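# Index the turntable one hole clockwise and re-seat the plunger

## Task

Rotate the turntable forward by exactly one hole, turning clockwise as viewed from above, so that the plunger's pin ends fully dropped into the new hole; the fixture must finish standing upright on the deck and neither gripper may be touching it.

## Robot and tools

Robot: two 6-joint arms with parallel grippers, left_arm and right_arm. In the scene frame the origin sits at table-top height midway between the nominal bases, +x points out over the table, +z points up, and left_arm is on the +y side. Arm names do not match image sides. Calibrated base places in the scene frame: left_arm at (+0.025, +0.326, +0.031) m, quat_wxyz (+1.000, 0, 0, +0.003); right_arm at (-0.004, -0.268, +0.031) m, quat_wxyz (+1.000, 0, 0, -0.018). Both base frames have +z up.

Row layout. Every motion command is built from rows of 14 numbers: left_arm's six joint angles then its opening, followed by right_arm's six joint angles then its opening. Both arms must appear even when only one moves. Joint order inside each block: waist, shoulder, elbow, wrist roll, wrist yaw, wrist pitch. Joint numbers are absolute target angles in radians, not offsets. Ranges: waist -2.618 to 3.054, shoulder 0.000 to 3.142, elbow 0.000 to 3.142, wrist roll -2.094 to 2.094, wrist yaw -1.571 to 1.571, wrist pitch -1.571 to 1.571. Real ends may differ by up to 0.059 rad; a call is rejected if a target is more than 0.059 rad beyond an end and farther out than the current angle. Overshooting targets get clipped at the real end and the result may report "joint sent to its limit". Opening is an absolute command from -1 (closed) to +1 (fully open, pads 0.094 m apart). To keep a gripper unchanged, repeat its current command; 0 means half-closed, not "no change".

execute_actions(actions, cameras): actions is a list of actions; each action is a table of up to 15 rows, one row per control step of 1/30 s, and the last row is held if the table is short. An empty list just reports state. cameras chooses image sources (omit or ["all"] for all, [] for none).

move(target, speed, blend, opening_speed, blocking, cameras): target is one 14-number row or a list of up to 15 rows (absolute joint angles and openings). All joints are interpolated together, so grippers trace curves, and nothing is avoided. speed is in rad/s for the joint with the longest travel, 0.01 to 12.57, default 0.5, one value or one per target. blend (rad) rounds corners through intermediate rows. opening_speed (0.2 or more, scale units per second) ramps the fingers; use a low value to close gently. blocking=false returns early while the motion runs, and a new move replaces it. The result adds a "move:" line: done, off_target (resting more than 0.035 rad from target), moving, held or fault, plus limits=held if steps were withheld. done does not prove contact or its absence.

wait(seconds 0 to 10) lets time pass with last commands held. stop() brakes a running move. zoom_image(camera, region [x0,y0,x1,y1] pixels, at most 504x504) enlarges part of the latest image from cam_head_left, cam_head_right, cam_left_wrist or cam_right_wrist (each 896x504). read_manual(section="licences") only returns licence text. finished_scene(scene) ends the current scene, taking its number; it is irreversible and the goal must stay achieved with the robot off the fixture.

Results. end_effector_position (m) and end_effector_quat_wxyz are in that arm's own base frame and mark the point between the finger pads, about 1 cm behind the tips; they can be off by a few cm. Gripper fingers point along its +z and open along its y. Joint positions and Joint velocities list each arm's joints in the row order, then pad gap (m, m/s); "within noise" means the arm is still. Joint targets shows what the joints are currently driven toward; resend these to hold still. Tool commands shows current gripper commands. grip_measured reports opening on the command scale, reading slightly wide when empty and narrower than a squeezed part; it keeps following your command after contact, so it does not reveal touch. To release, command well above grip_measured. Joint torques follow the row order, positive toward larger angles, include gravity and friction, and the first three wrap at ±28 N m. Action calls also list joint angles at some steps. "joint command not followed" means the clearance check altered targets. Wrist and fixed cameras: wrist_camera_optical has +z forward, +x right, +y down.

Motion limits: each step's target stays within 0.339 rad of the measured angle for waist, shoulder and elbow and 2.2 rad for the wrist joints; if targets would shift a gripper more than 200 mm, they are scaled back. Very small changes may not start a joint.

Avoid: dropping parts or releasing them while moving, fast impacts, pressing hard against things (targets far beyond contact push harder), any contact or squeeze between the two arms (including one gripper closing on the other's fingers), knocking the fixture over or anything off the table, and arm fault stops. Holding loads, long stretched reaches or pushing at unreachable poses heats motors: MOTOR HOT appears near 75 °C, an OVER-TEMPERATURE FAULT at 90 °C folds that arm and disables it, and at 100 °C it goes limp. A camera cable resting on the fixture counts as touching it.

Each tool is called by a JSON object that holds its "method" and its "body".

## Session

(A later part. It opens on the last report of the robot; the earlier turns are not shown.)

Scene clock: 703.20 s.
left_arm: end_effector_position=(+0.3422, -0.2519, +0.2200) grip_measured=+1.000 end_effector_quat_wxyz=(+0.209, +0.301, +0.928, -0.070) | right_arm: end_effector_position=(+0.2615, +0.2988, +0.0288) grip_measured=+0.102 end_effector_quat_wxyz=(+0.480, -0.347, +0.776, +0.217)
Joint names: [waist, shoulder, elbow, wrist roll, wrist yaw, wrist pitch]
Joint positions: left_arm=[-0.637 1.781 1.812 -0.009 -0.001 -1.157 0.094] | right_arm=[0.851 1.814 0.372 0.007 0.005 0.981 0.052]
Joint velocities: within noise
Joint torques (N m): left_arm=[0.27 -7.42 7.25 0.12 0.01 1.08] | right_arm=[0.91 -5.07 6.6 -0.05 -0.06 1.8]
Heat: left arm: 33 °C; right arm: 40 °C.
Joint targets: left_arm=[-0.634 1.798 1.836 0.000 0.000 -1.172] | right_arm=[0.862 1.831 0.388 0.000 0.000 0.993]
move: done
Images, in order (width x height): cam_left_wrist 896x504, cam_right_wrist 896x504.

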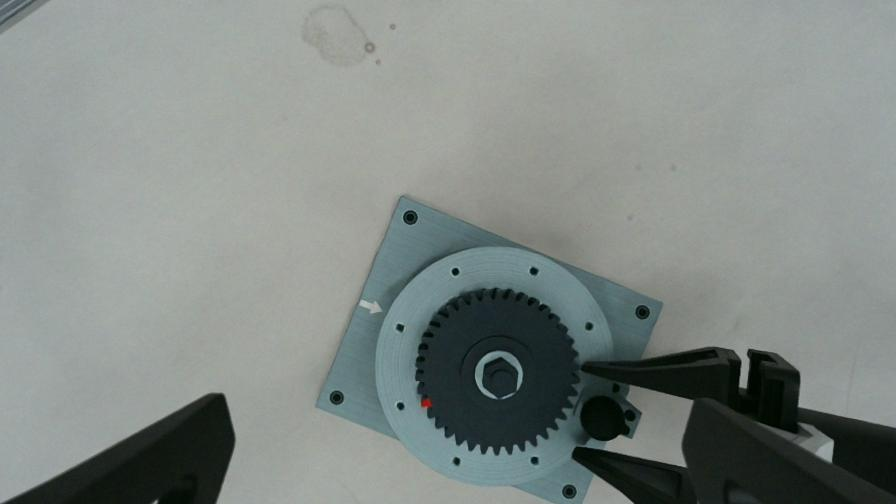

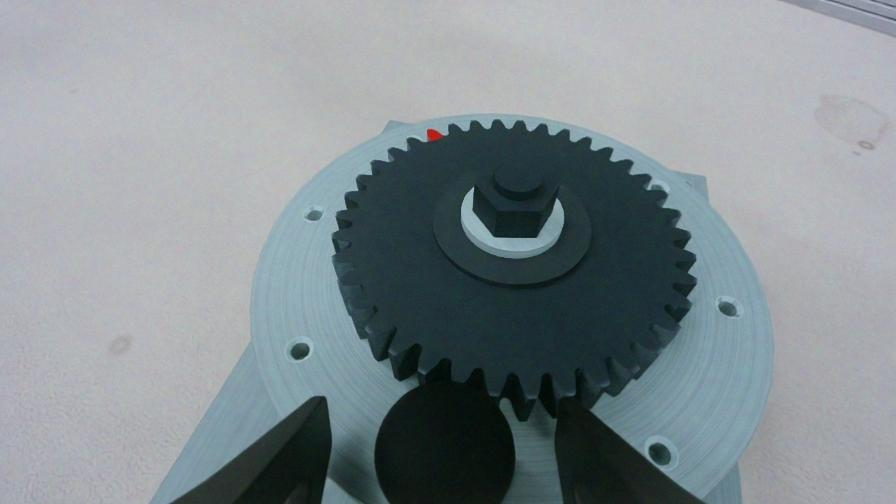

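{"method": "move", "body": {"target": [[-0.634, 1.798, 1.836, 0, 0, -1.172, 1, 0.863, 1.8136, 0.3761, 0, 0, 0.9875, 0.1], [-0.634, 1.798, 1.836, 0, 0, -1.172, 1, 0.863, 1.8136, 0.3761, 0, 0, 0.9875, -0.3]], "speed": 0.2, "opening_speed": 0.4, "cameras": ["cam_left_wrist", "cam_right_wrist"]}}

{"method": "zoom_image", "body": {"camera": "cam_left_wrist", "region": [540, 340, 700, 480]}}

{"method": "zoom_image", "body": {"camera": "cam_right_wrist", "region": [340, 284, 560, 504]}}

Scene clock: 742.73 s.
left_arm: end_effector_position=(+0.3422, -0.2519, +0.2200) grip_measured=+1.000 end_effector_quat_wxyz=(+0.209, +0.301, +0.928, -0.070) | right_arm: end_effector_position=(+0.2629, +0.2978, +0.0291) grip_measured=-0.298 end_effector_quat_wxyz=(+0.482, -0.345, +0.777, +0.214)
Joint names: [waist, shoulder, elbow, wrist roll, wrist yaw, wrist pitch]
Joint positions: left_arm=[-0.637 1.781 1.812 -0.009 -0.001 -1.157 0.094] | right_arm=[0.851 1.814 0.372 0.007 0.014 0.982 0.033]
Joint velocities: within noise
Joint torques (N m): left_arm=[0.27 -7.43 7.24 0.11 0 1.09] | right_arm=[1.09 -6.32 5.41 -0.05 -0.15 1.73]
Heat: left arm: 33 °C; right arm: 42 °C.
Joint targets: left_arm=[-0.634 1.798 1.836 0.000 0.000 -1.172] | right_arm=[0.863 1.813 0.376 0.000 0.000 0.988]
move: done
Images, in order (width x height): cam_left_wrist 896x504, cam_right_wrist 896x504.

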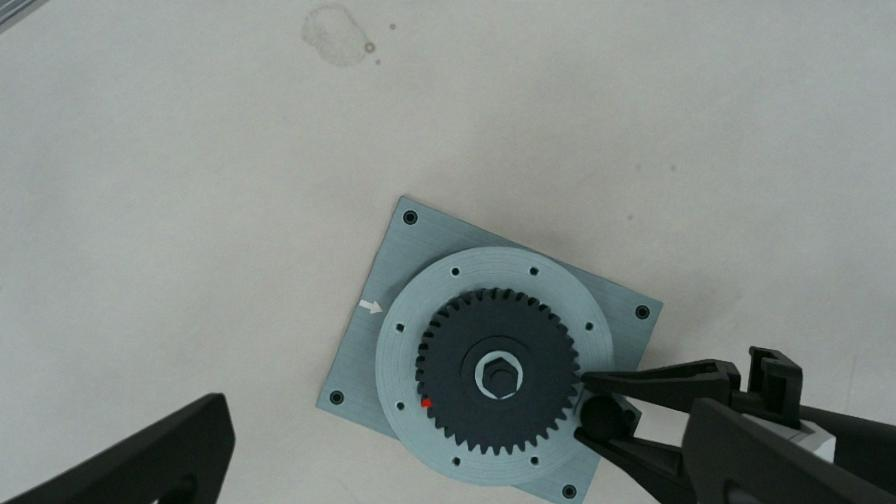

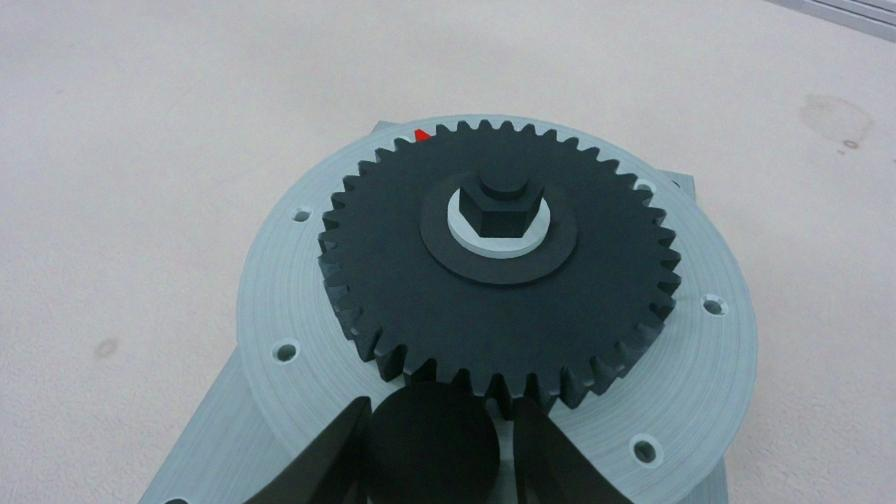

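Scaled by 3.150 from the camera's 896x504 image, which has a finer 1280x720 frame.

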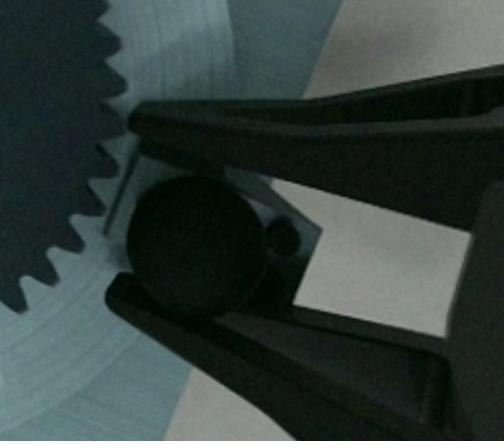

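Scaled by 2.291 from the camera's 896x504 image, which has a finer 1280x720 frame.

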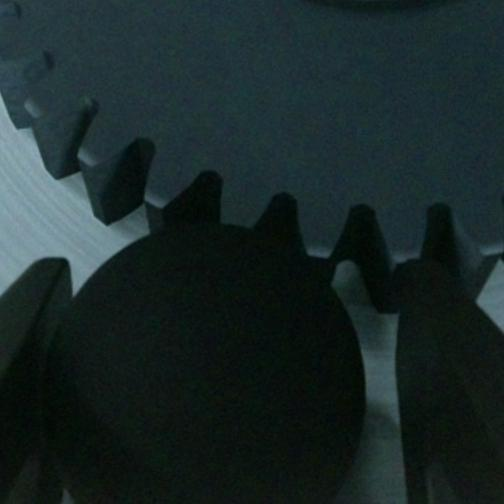

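{"method": "move", "body": {"target": [[-0.634, 1.798, 1.836, 0, 0, -1.172, 1, 0.863, 1.8136, 0.3761, 0, 0, 0.9875, 0.1], [-0.634, 1.798, 1.836, 0, 0, -1.172, 1, 0.8615, 1.7, 0.31, 0, 0, 0.94, 0.1], [-0.634, 1.798, 1.836, 0, 0, -1.172, 1, 0.8615, 1.8136, 0.3761, 0, 0, 0.9875, 0.1]], "speed": 0.2, "opening_speed": 0.8, "cameras": ["cam_left_wrist", "cam_right_wrist"]}}

{"method": "zoom_image", "body": {"camera": "cam_left_wrist", "region": [540, 340, 700, 480]}}

{"method": "zoom_image", "body": {"camera": "cam_right_wrist", "region": [340, 284, 560, 504]}}

Scene clock: 856.70 s.
left_arm: end_effector_position=(+0.3422, -0.2519, +0.2200) grip_measured=+1.000 end_effector_quat_wxyz=(+0.209, +0.301, +0.928, -0.070) | right_arm: end_effector_position=(+0.2590, +0.2966, +0.0299) grip_measured=+0.098 end_effector_quat_wxyz=(+0.480, -0.348, +0.776, +0.216)
Joint names: [waist, shoulder, elbow, wrist roll, wrist yaw, wrist pitch]
Joint positions: left_arm=[-0.637 1.781 1.812 -0.009 -0.001 -1.157 0.094] | right_arm=[0.854 1.798 0.36 0.007 0.009 0.975 0.052]
Joint velocities: within noise
Joint torques (N m): left_arm=[0.21 -7.47 7.24 0.12 0.01 1.09] | right_arm=[0.59 -5.03 6.64 -0.04 -0.11 1.79]
Heat: left arm: 33 °C; right arm: 42 °C.
Joint targets: left_arm=[-0.634 1.798 1.836 0.000 0.000 -1.172] | right_arm=[0.862 1.814 0.376 0.000 0.000 0.987]
move: done
Images, in order (width x height): cam_left_wrist 896x504, cam_right_wrist 896x504.

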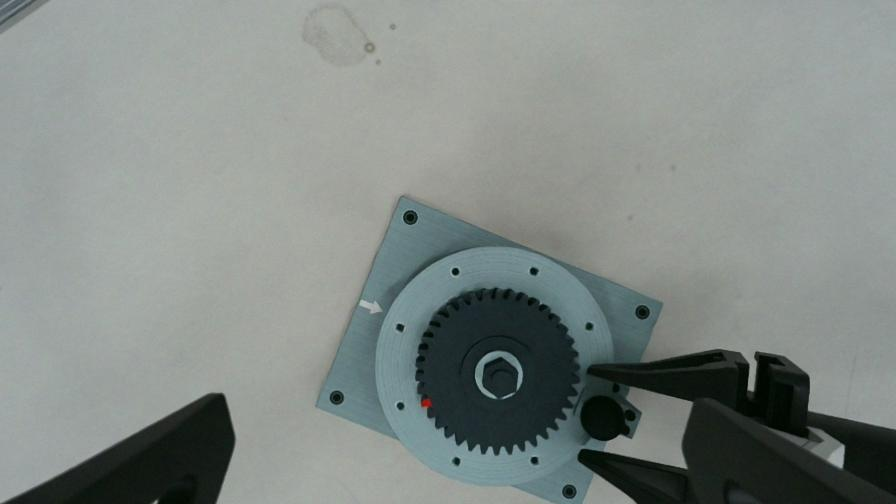

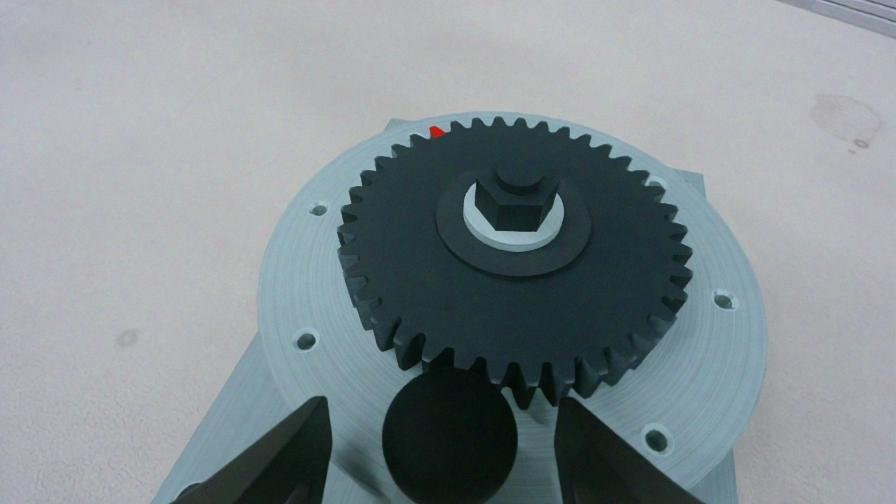

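Scaled by 3.150 from the camera's 896x504 image, which has a finer 1280x720 frame.

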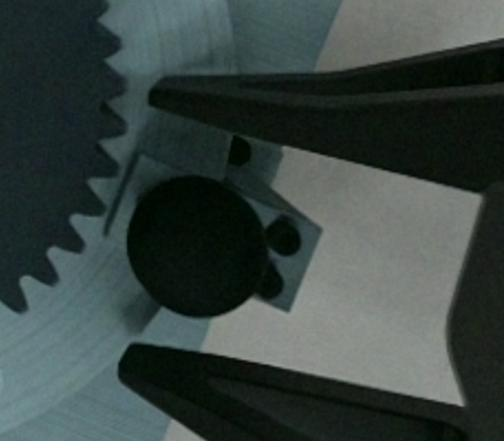

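Scaled by 2.291 from the camera's 896x504 image, which has a finer 1280x720 frame.

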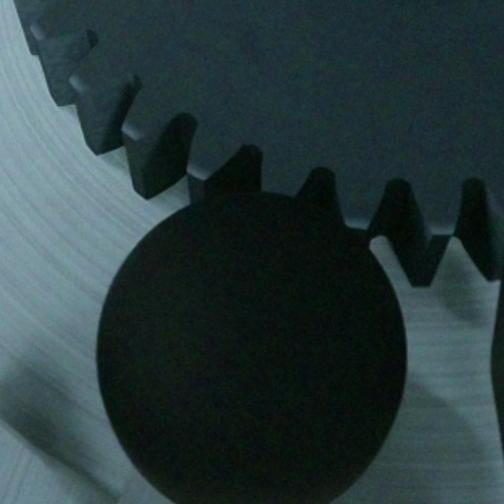

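{"method": "move", "body": {"target": [[-0.634, 1.798, 1.836, 0, 0, -1.172, 1, 0.8575, 1.7, 0.31, 0, 0, 0.94, 0.1], [-0.634, 1.798, 1.836, 0, 0, -1.172, 1, 0.8575, 1.7797, 0.3603, 0, 0, 0.9694, 0.1], [-0.634, 1.798, 1.836, 0, 0, -1.172, 1, 0.8575, 1.7797, 0.3603, 0, 0, 0.9694, -0.25]], "speed": 0.2, "opening_speed": 0.4, "cameras": ["cam_left_wrist", "cam_right_wrist"]}}

{"method": "zoom_image", "body": {"camera": "cam_left_wrist", "region": [540, 340, 700, 480]}}

{"method": "zoom_image", "body": {"camera": "cam_right_wrist", "region": [340, 284, 560, 504]}}

Scene clock: 930.07 s.
left_arm: end_effector_position=(+0.3422, -0.2519, +0.2200) grip_measured=+1.000 end_effector_quat_wxyz=(+0.209, +0.301, +0.928, -0.070) | right_arm: end_effector_position=(+0.2559, +0.2930, +0.0330) grip_measured=-0.248 end_effector_quat_wxyz=(+0.479, -0.348, +0.776, +0.216)
Joint names: [waist, shoulder, elbow, wrist roll, wrist yaw, wrist pitch]
Joint positions: left_arm=[-0.637 1.781 1.812 -0.009 -0.001 -1.157 0.094] | right_arm=[0.854 1.765 0.344 0.006 0.009 0.958 0.035]
Joint velocities: within noise
Joint torques (N m): left_arm=[0.24 -7.45 7.23 0.12 0 1.09] | right_arm=[0.2 -4.85 6.78 -0.04 -0.12 1.79]
Heat: left arm: 33 °C; right arm: 41 °C.
Joint targets: left_arm=[-0.634 1.798 1.836 0.000 0.000 -1.172] | right_arm=[0.858 1.780 0.360 0.000 0.000 0.969]
move: done
Images, in order (width x height): cam_left_wrist 896x504, cam_right_wrist 896x504.

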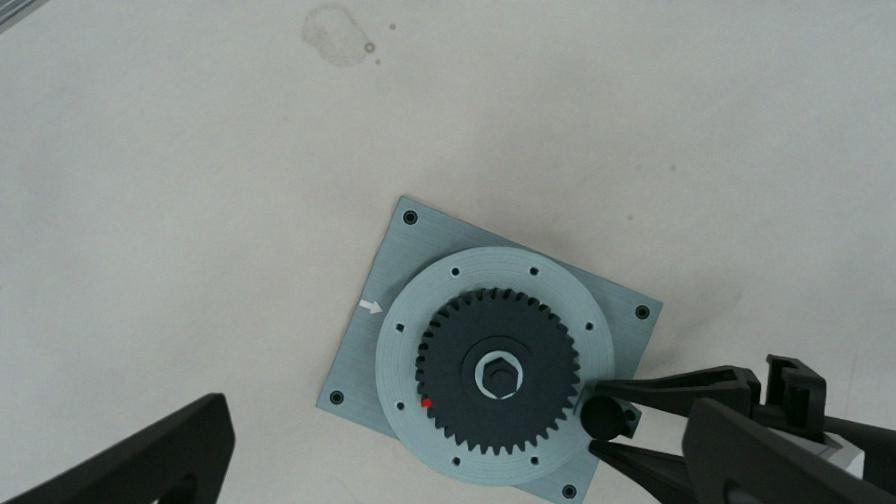

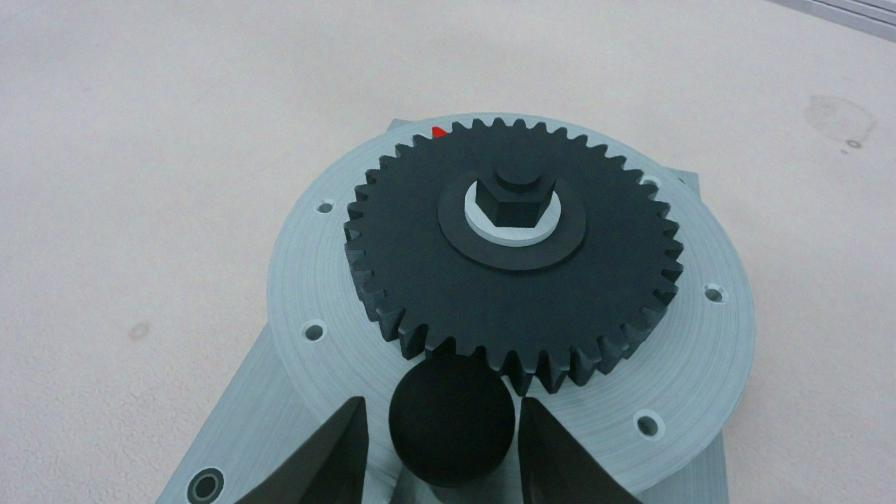

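Scaled by 3.150 from the camera's 896x504 image, which has a finer 1280x720 frame.

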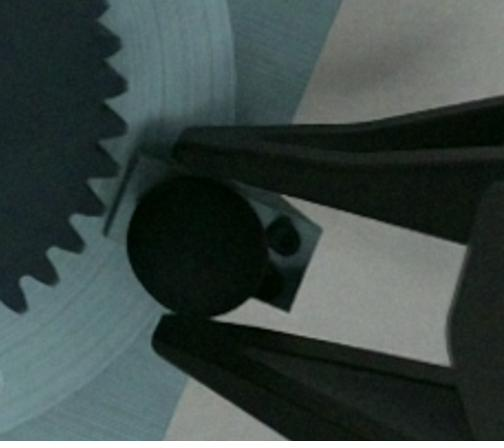

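Scaled by 2.291 from the camera's 896x504 image, which has a finer 1280x720 frame.

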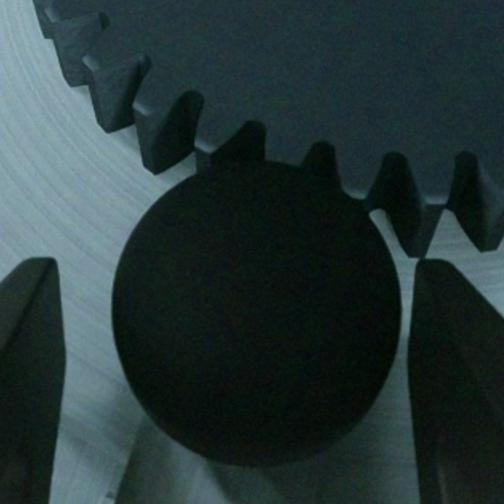

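{"method": "move", "body": {"target": [[-0.634, 1.798, 1.836, 0, 0, -1.172, 1, 0.852, 1.7797, 0.3603, 0, 0, 0.9694, 0.05], [-0.634, 1.798, 1.836, 0, 0, -1.172, 1, 0.852, 1.8098, 0.3803, 0, 0, 0.9795, 0.05], [-0.634, 1.798, 1.836, 0, 0, -1.172, 1, 0.852, 1.8098, 0.3803, 0, 0, 0.9795, -0.3]], "speed": 0.2, "opening_speed": 0.5, "cameras": ["cam_left_wrist", "cam_right_wrist"]}}

{"method": "zoom_image", "body": {"camera": "cam_right_wrist", "region": [340, 284, 560, 504]}}

Scene clock: 951.33 s.
left_arm: end_effector_position=(+0.3422, -0.2519, +0.2200) grip_measured=+1.000 end_effector_quat_wxyz=(+0.209, +0.301, +0.928, -0.070) | right_arm: end_effector_position=(+0.2597, +0.2974, +0.0314) grip_measured=-0.298 end_effector_quat_wxyz=(+0.480, -0.348, +0.776, +0.216)
Joint names: [waist, shoulder, elbow, wrist roll, wrist yaw, wrist pitch]
Joint positions: left_arm=[-0.637 1.781 1.812 -0.009 -0.001 -1.157 0.094] | right_arm=[0.854 1.793 0.364 0.006 0.009 0.968 0.033]
Joint velocities: within noise
Joint torques (N m): left_arm=[0.24 -7.43 7.21 0.12 0.01 1.1] | right_arm=[-0.35 -4.97 6.68 -0.03 -0.11 1.78]
Heat: left arm: 34 °C; right arm: 42 °C.
Joint targets: left_arm=[-0.634 1.798 1.836 0.000 0.000 -1.172] | right_arm=[0.852 1.810 0.380 0.000 0.000 0.980]
move: done
Images, in order (width x height): cam_left_wrist 896x504, cam_right_wrist 896x504.

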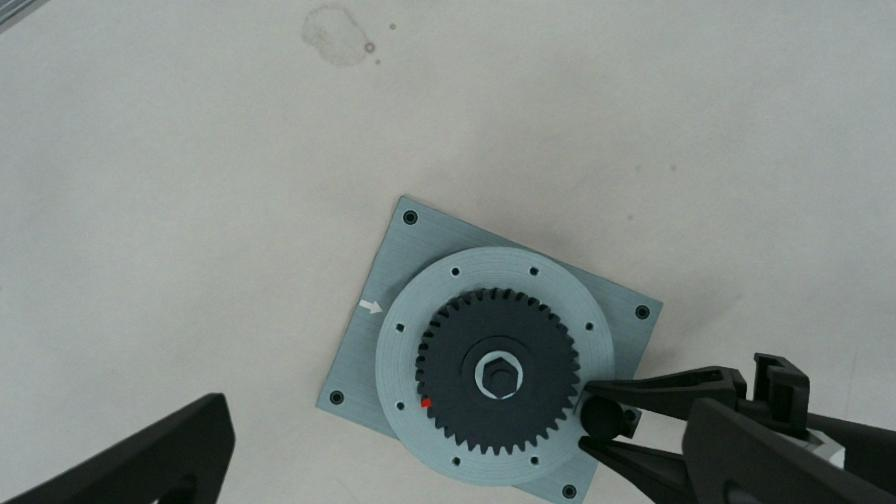

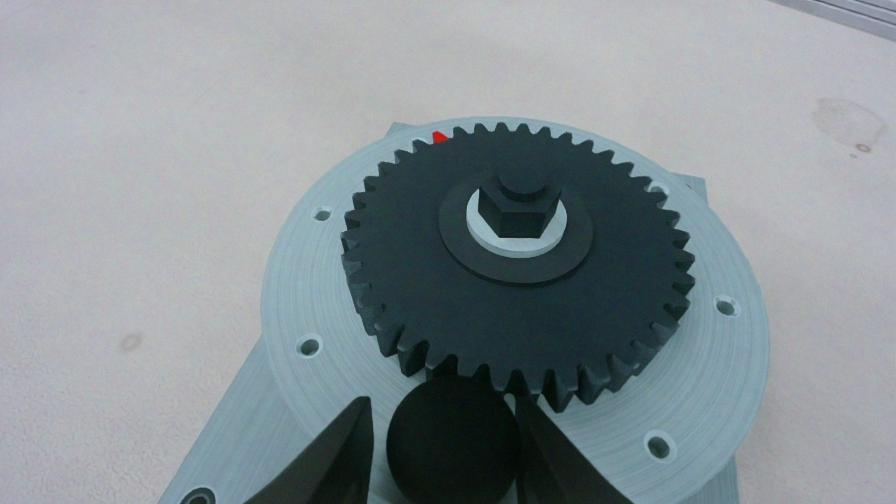

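Scaled by 2.291 from the camera's 896x504 image, which has a finer 1280x720 frame.

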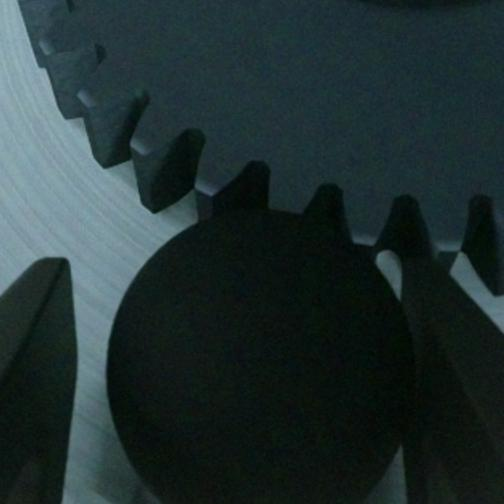

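{"method": "move", "body": {"target": [-0.634, 1.798, 1.836, 0, 0, -1.172, 1, 0.848, 1.8098, 0.3803, 0, 0, 0.9795, -0.7], "speed": 0.2, "opening_speed": 0.3, "cameras": ["cam_left_wrist", "cam_right_wrist"]}}

{"method": "zoom_image", "body": {"camera": "cam_left_wrist", "region": [540, 340, 700, 480]}}

{"method": "zoom_image", "body": {"camera": "cam_right_wrist", "region": [340, 284, 560, 504]}}

Scene clock: 964.00 s.
left_arm: end_effector_position=(+0.3422, -0.2519, +0.2200) grip_measured=+1.000 end_effector_quat_wxyz=(+0.209, +0.301, +0.928, -0.070) | right_arm: end_effector_position=(+0.2597, +0.2975, +0.0315) grip_measured=-0.484 end_effector_quat_wxyz=(+0.480, -0.348, +0.775, +0.217)
Joint names: [waist, shoulder, elbow, wrist roll, wrist yaw, wrist pitch]
Joint positions: left_arm=[-0.637 1.781 1.812 -0.009 -0.001 -1.157 0.094] | right_arm=[0.854 1.793 0.364 0.006 0.008 0.969 0.024]
Joint velocities: within noise
Joint torques (N m): left_arm=[0.24 -7.43 7.23 0.12 0 1.09] | right_arm=[-0.69 -4.98 6.67 -0.04 -0.1 1.78]
Heat: left arm: 34 °C; right arm: 41 °C.
Joint targets: left_arm=[-0.634 1.798 1.836 0.000 0.000 -1.172] | right_arm=[0.848 1.810 0.380 0.000 0.000 0.980]
move: done
Images, in order (width x height): cam_left_wrist 896x504, cam_right_wrist 896x504.

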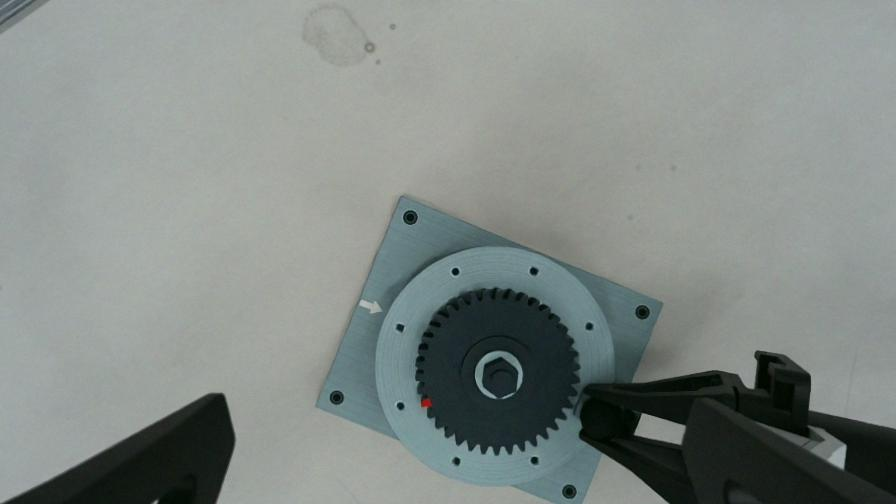

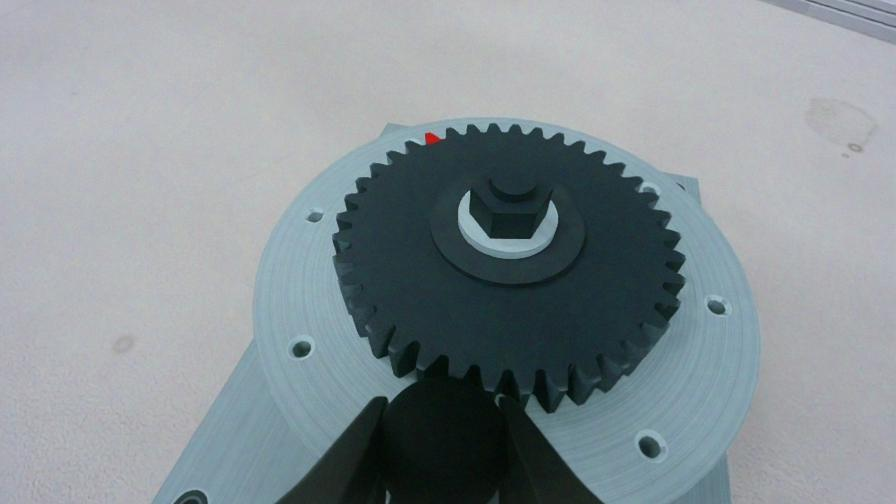

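Scaled by 3.150 from the camera's 896x504 image, which has a finer 1280x720 frame.

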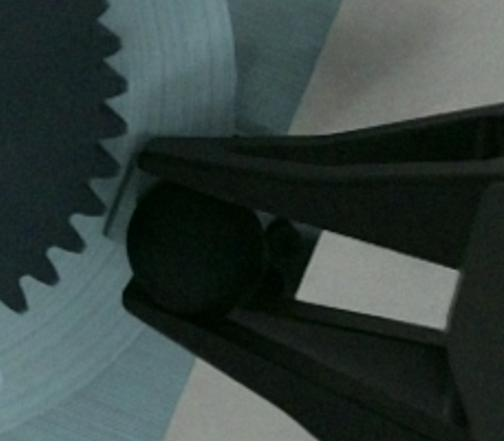

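Scaled by 2.291 from the camera's 896x504 image, which has a finer 1280x720 frame.

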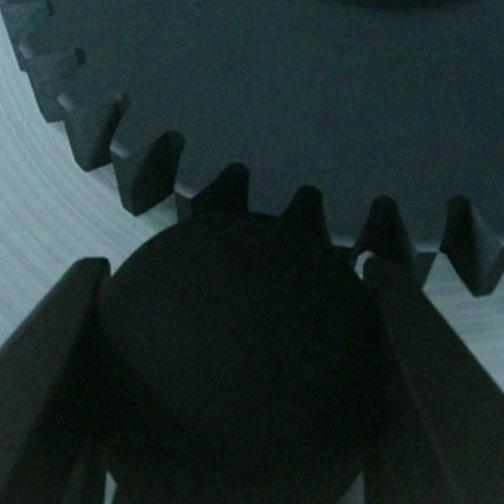

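{"method": "move", "body": {"target": [-0.634, 1.798, 1.836, 0, 0, -1.172, 1, 0.854, 1.7388, 0.3891, 0, 0, 0.8997, -0.7], "speed": 0.1, "cameras": ["cam_left_wrist", "cam_right_wrist"]}}

{"method": "zoom_image", "body": {"camera": "cam_left_wrist", "region": [310, 180, 680, 504]}}

{"method": "zoom_image", "body": {"camera": "cam_right_wrist", "region": [340, 284, 560, 504]}}

Scene clock: 981.47 s.
left_arm: end_effector_position=(+0.3422, -0.2519, +0.2200) grip_measured=+1.000 end_effector_quat_wxyz=(+0.209, +0.301, +0.928, -0.070) | right_arm: end_effector_position=(+0.2594, +0.2973, +0.0314) grip_measured=-0.484 end_effector_quat_wxyz=(+0.471, -0.350, +0.781, +0.213)
Joint names: [waist, shoulder, elbow, wrist roll, wrist yaw, wrist pitch]
Joint positions: left_arm=[-0.637 1.781 1.812 -0.009 -0.001 -1.157 0.094] | right_arm=[0.854 1.769 0.377 0.006 0.008 0.908 0.024]
Joint velocities: within noise
Joint torques (N m): left_arm=[0.25 -7.46 7.23 0.11 0 1.09] | right_arm=[-0.12 -8.62 6.53 -0.04 -0.1 1.61]
Heat: left arm: 34 °C; right arm: 40 °C.
Joint targets: left_arm=[-0.634 1.798 1.836 0.000 0.000 -1.172] | right_arm=[0.854 1.739 0.389 0.000 0.000 0.900]
move: done
Images, in order (width x height): cam_left_wrist 896x504, cam_right_wrist 896x504.

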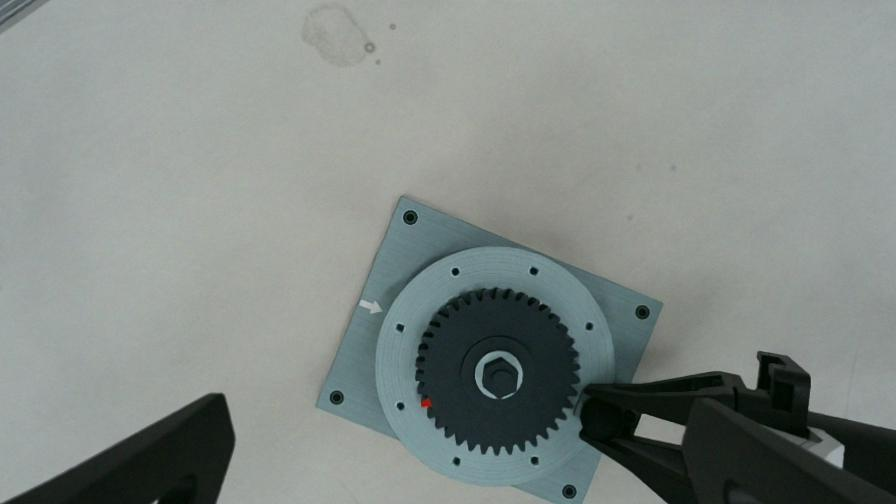

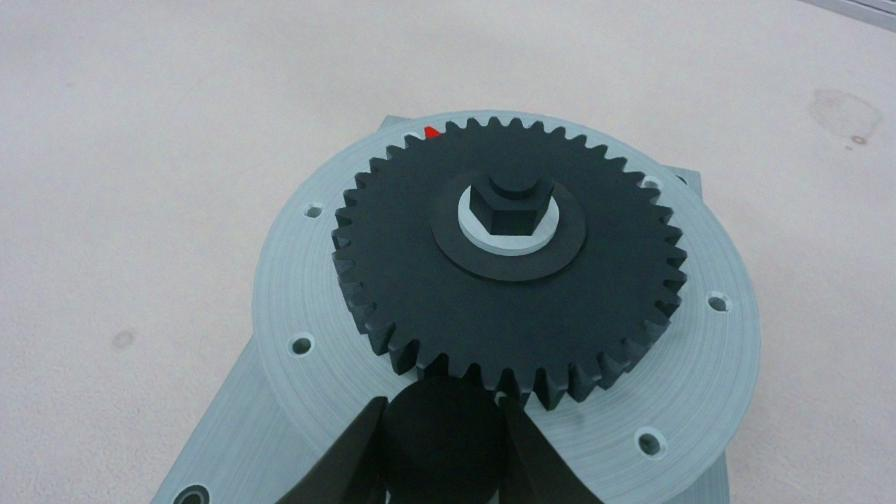

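Scaled by 1.362 from the camera's 896x504 image, which has a finer 1280x720 frame.

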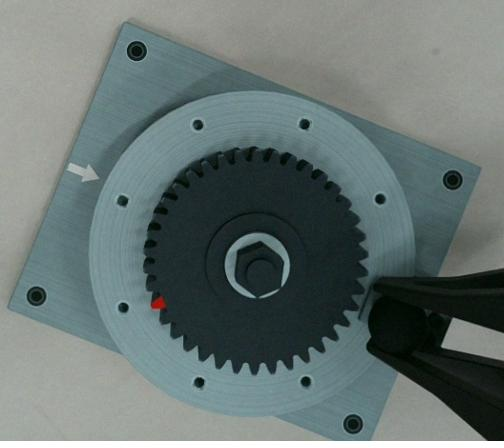

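Scaled by 2.291 from the camera's 896x504 image, which has a finer 1280x720 frame.

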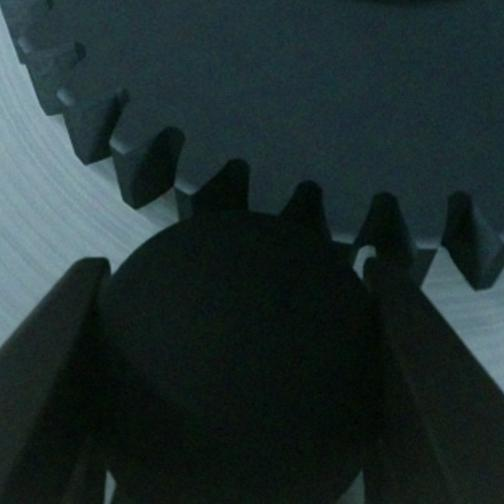

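{"method": "move", "body": {"target": [-0.634, 1.798, 1.836, 0, 0, -1.172, 1, 0.854, 1.6661, 0.4024, 0, 0, 0.8437, -0.7], "speed": 0.1, "cameras": ["cam_left_wrist", "cam_right_wrist"]}}

{"method": "zoom_image", "body": {"camera": "cam_left_wrist", "region": [310, 180, 680, 504]}}

{"method": "zoom_image", "body": {"camera": "cam_right_wrist", "region": [340, 284, 560, 504]}}

Scene clock: 996.53 s.
left_arm: end_effector_position=(+0.3422, -0.2519, +0.2200) grip_measured=+1.000 end_effector_quat_wxyz=(+0.209, +0.301, +0.928, -0.070) | right_arm: end_effector_position=(+0.2576, +0.2952, +0.0323) grip_measured=-0.485 end_effector_quat_wxyz=(+0.456, -0.354, +0.790, +0.205)
Joint names: [waist, shoulder, elbow, wrist roll, wrist yaw, wrist pitch]
Joint positions: left_arm=[-0.637 1.781 1.812 -0.009 -0.001 -1.157 0.094] | right_arm=[0.854 1.719 0.393 0.006 0.008 0.803 0.024]
Joint velocities: within noise
Joint torques (N m): left_arm=[0.25 -7.41 7.23 0.12 -0.01 1.09] | right_arm=[-0.12 -10.28 6.61 -0.04 -0.1 2.01]
Heat: left arm: 34 °C; right arm: 40 °C.
Joint targets: left_arm=[-0.634 1.798 1.836 0.000 0.000 -1.172] | right_arm=[0.854 1.666 0.402 0.000 0.000 0.844]
move: off_target (right_arm); right_arm: the shoulder is farthest, 0.053 rad from its target
Images, in order (width x height): cam_left_wrist 896x504, cam_right_wrist 896x504.

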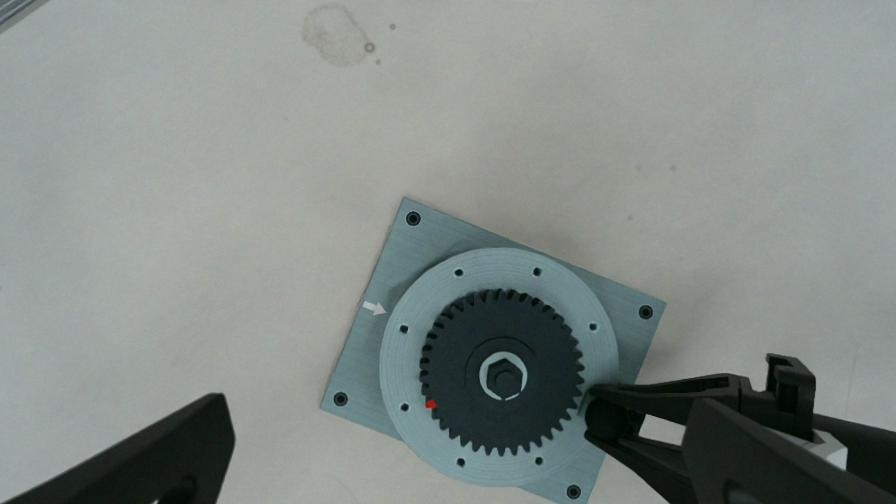

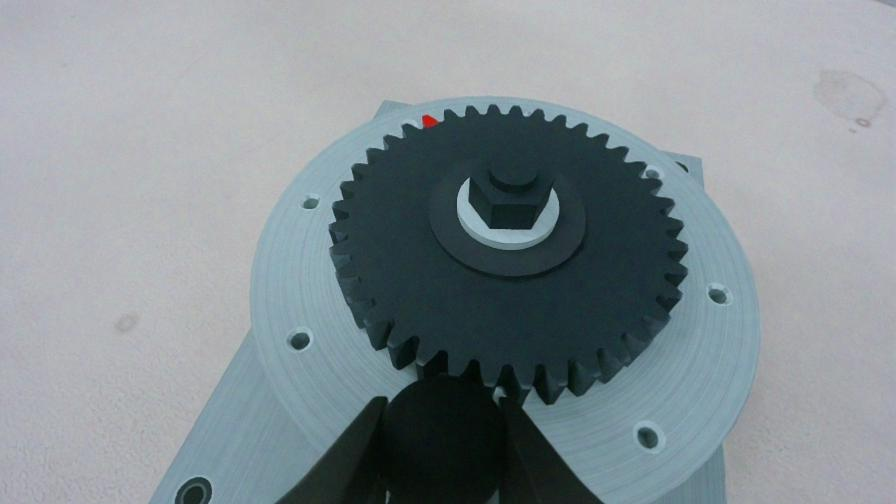

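Scaled by 1.362 from the camera's 896x504 image, which has a finer 1280x720 frame.

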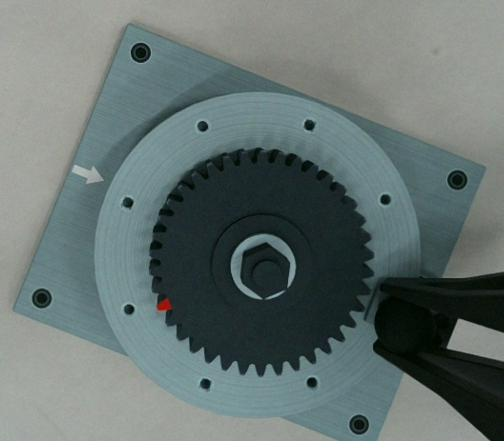

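Scaled by 2.291 from the camera's 896x504 image, which has a finer 1280x720 frame.

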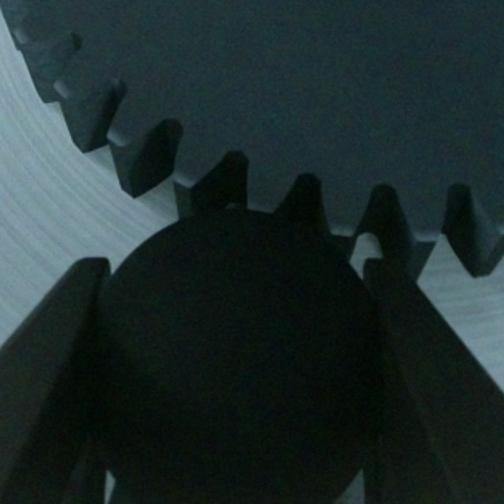

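{"method": "move", "body": {"target": [-0.634, 1.798, 1.836, 0, 0, -1.172, 1, 0.854, 1.66, 0.43, 0, 0, 0.95, -0.7], "speed": 0.15, "cameras": []}}

{"method": "move", "body": {"target": [-0.634, 1.798, 1.836, 0, 0, -1.172, 1, 0.854, 1.64, 0.45, 0, 0, 1.05, -0.7], "speed": 0.15, "cameras": ["cam_left_wrist", "cam_right_wrist"]}}

Scene clock: 1046.70 s.
left_arm: end_effector_position=(+0.3422, -0.2519, +0.2200) grip_measured=+1.000 end_effector_quat_wxyz=(+0.209, +0.301, +0.928, -0.070) | right_arm: end_effector_position=(+0.2584, +0.2960, +0.0343) grip_measured=-0.485 end_effector_quat_wxyz=(+0.459, -0.354, +0.788, +0.207)
Joint names: [waist, shoulder, elbow, wrist roll, wrist yaw, wrist pitch]
Joint positions: left_arm=[-0.637 1.781 1.812 -0.009 -0.001 -1.157 0.094] | right_arm=[0.854 1.719 0.393 0.006 0.008 0.811 0.024]
Joint velocities: within noise
Joint torques (N m): left_arm=[0.23 -7.43 7.23 0.11 0.01 1.09] | right_arm=[-0.12 -10.74 9.36 -0.05 -0.11 2.9]
Heat: left arm: 34 °C; right arm: 44 °C.
Joint targets: left_arm=[-0.634 1.798 1.836 0.000 0.000 -1.172] | right_arm=[0.854 1.660 0.430 0.000 0.000 0.950]
move: off_target (right_arm); right_arm: the wrist pitch is farthest, 0.139 rad from its target
No camera images: "cameras" was empty.

Scene clock: 1047.60 s.
left_arm: end_effector_position=(+0.3422, -0.2519, +0.2200) grip_measured=+1.000 end_effector_quat_wxyz=(+0.209, +0.301, +0.928, -0.070) | right_arm: end_effector_position=(+0.2591, +0.2968, +0.0362) grip_measured=-0.485 end_effector_quat_wxyz=(+0.463, -0.353, +0.786, +0.209)
Joint names: [waist, shoulder, elbow, wrist roll, wrist yaw, wrist pitch]
Joint positions: left_arm=[-0.637 1.781 1.812 -0.009 -0.001 -1.157 0.094] | right_arm=[0.854 1.719 0.393 0.006 0.008 0.82 0.024]
Joint velocities: within noise
Joint torques (N m): left_arm=[0.25 -7.42 7.23 0.12 0 1.08] | right_arm=[-0.13 -12.31 11.32 -0.05 -0.1 3.75]
Heat: left arm: 34 °C; right arm: 45 °C.
Joint targets: left_arm=[-0.634 1.798 1.836 0.000 0.000 -1.172] | right_arm=[0.854 1.640 0.450 0.000 0.000 1.050]
move: off_target (right_arm); right_arm: the wrist pitch is farthest, 0.230 rad from its target
Images, in order (width x height): cam_left_wrist 896x504, cam_right_wrist 896x504.

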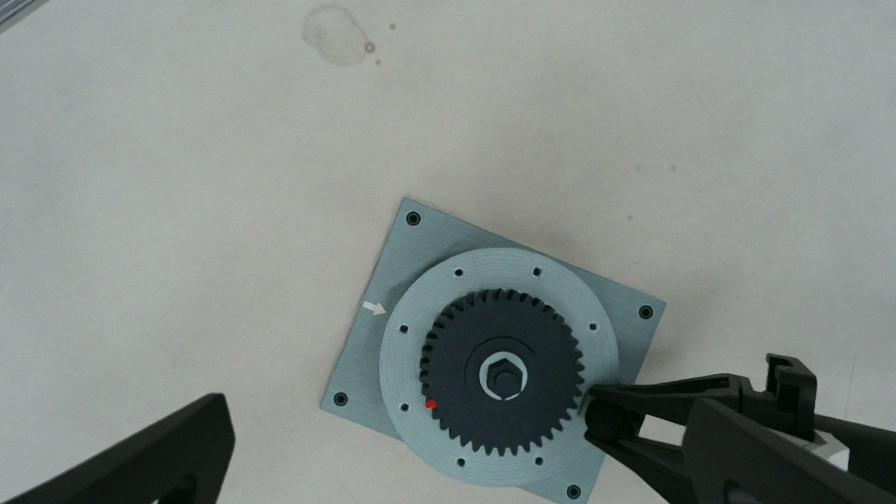

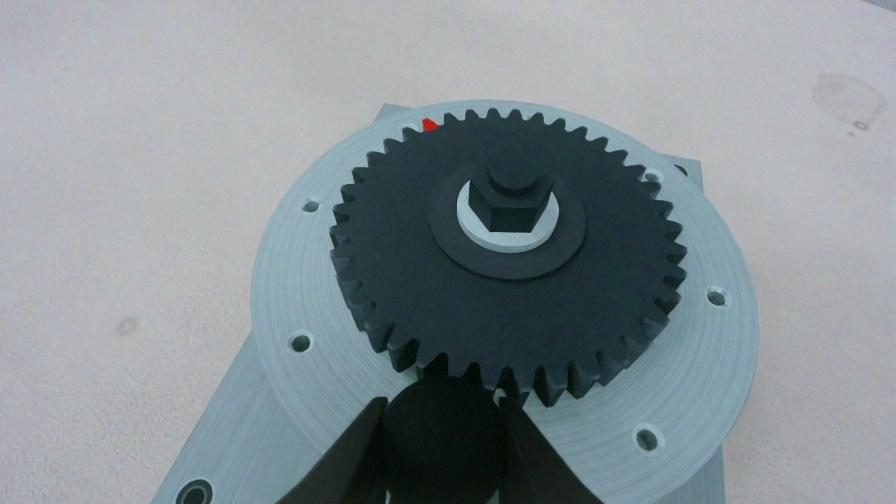

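{"method": "move", "body": {"target": [-0.634, 1.798, 1.836, 0, 0, -1.172, 1, 0.854, 1.62, 0.47, 0, 0, 1.2, -0.7], "speed": 0.15, "cameras": ["cam_left_wrist", "cam_right_wrist"]}}

{"method": "zoom_image", "body": {"camera": "cam_left_wrist", "region": [540, 340, 700, 480]}}

{"method": "zoom_image", "body": {"camera": "cam_right_wrist", "region": [340, 284, 560, 504]}}

Scene clock: 1063.63 s.
left_arm: end_effector_position=(+0.3422, -0.2519, +0.2200) grip_measured=+1.000 end_effector_quat_wxyz=(+0.209, +0.301, +0.928, -0.070) | right_arm: end_effector_position=(+0.2601, +0.2980, +0.0390) grip_measured=-0.485 end_effector_quat_wxyz=(+0.468, -0.351, +0.783, +0.211)
Joint names: [waist, shoulder, elbow, wrist roll, wrist yaw, wrist pitch]
Joint positions: left_arm=[-0.637 1.781 1.812 -0.009 -0.001 -1.157 0.094] | right_arm=[0.854 1.719 0.393 0.006 0.008 0.833 0.024]
Joint velocities: within noise
Joint torques (N m): left_arm=[0.21 -7.43 7.23 0.12 0 1.09] | right_arm=[-0.14 -13.98 13.3 -0.04 -0.1 5]
Heat: left arm: 34 °C; right arm: 56 °C.
Joint targets: left_arm=[-0.634 1.798 1.836 0.000 0.000 -1.172] | right_arm=[0.854 1.620 0.470 0.000 0.000 1.200]
move: off_target (right_arm); right_arm: the wrist pitch is farthest, 0.367 rad from its target
Images, in order (width x height): cam_left_wrist 896x504, cam_right_wrist 896x504.

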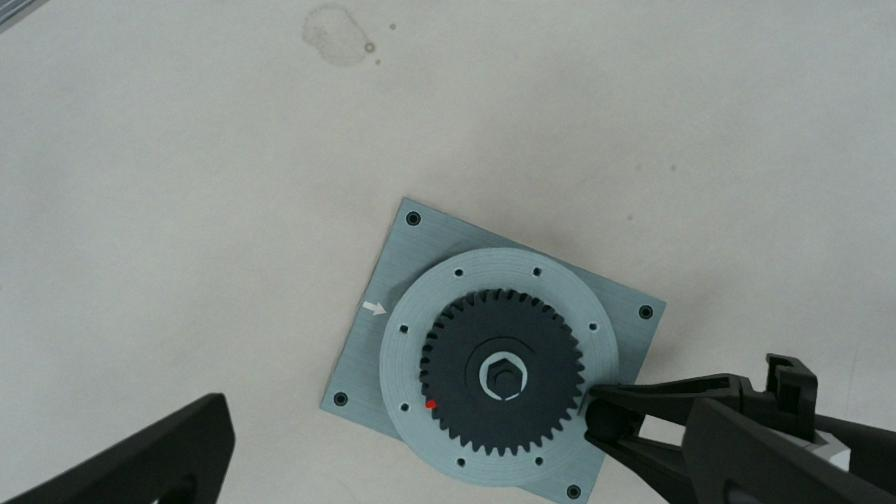

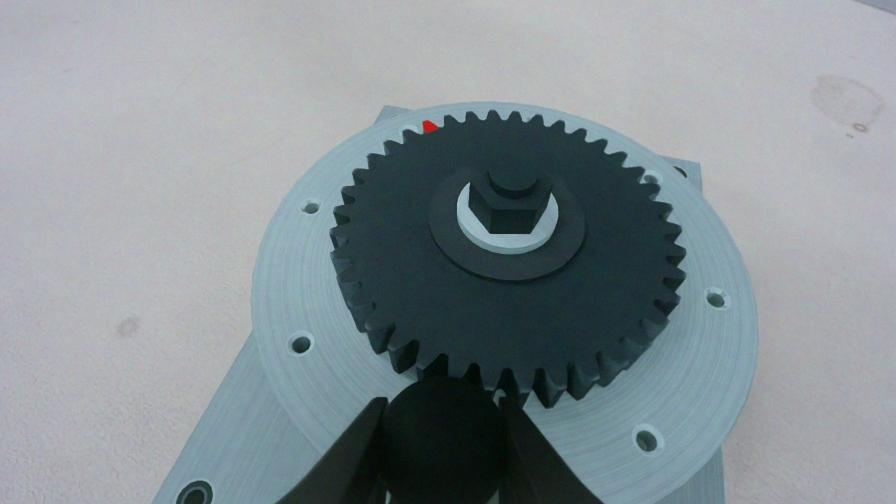

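Scaled by 3.150 from the camera's 896x504 image, which has a finer 1280x720 frame.

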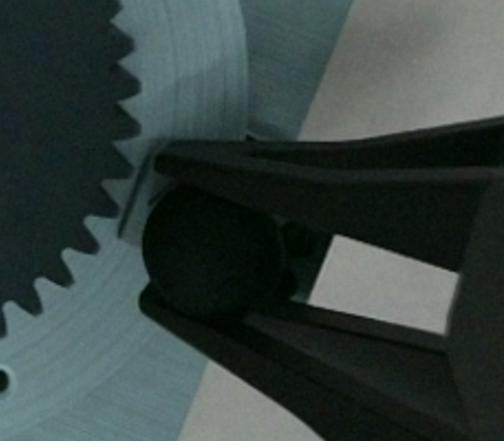

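Scaled by 2.291 from the camera's 896x504 image, which has a finer 1280x720 frame.

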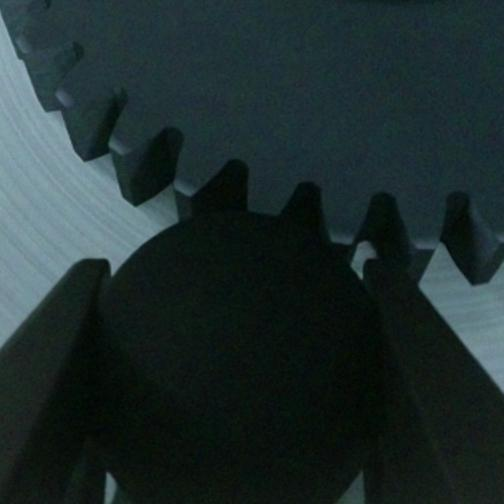

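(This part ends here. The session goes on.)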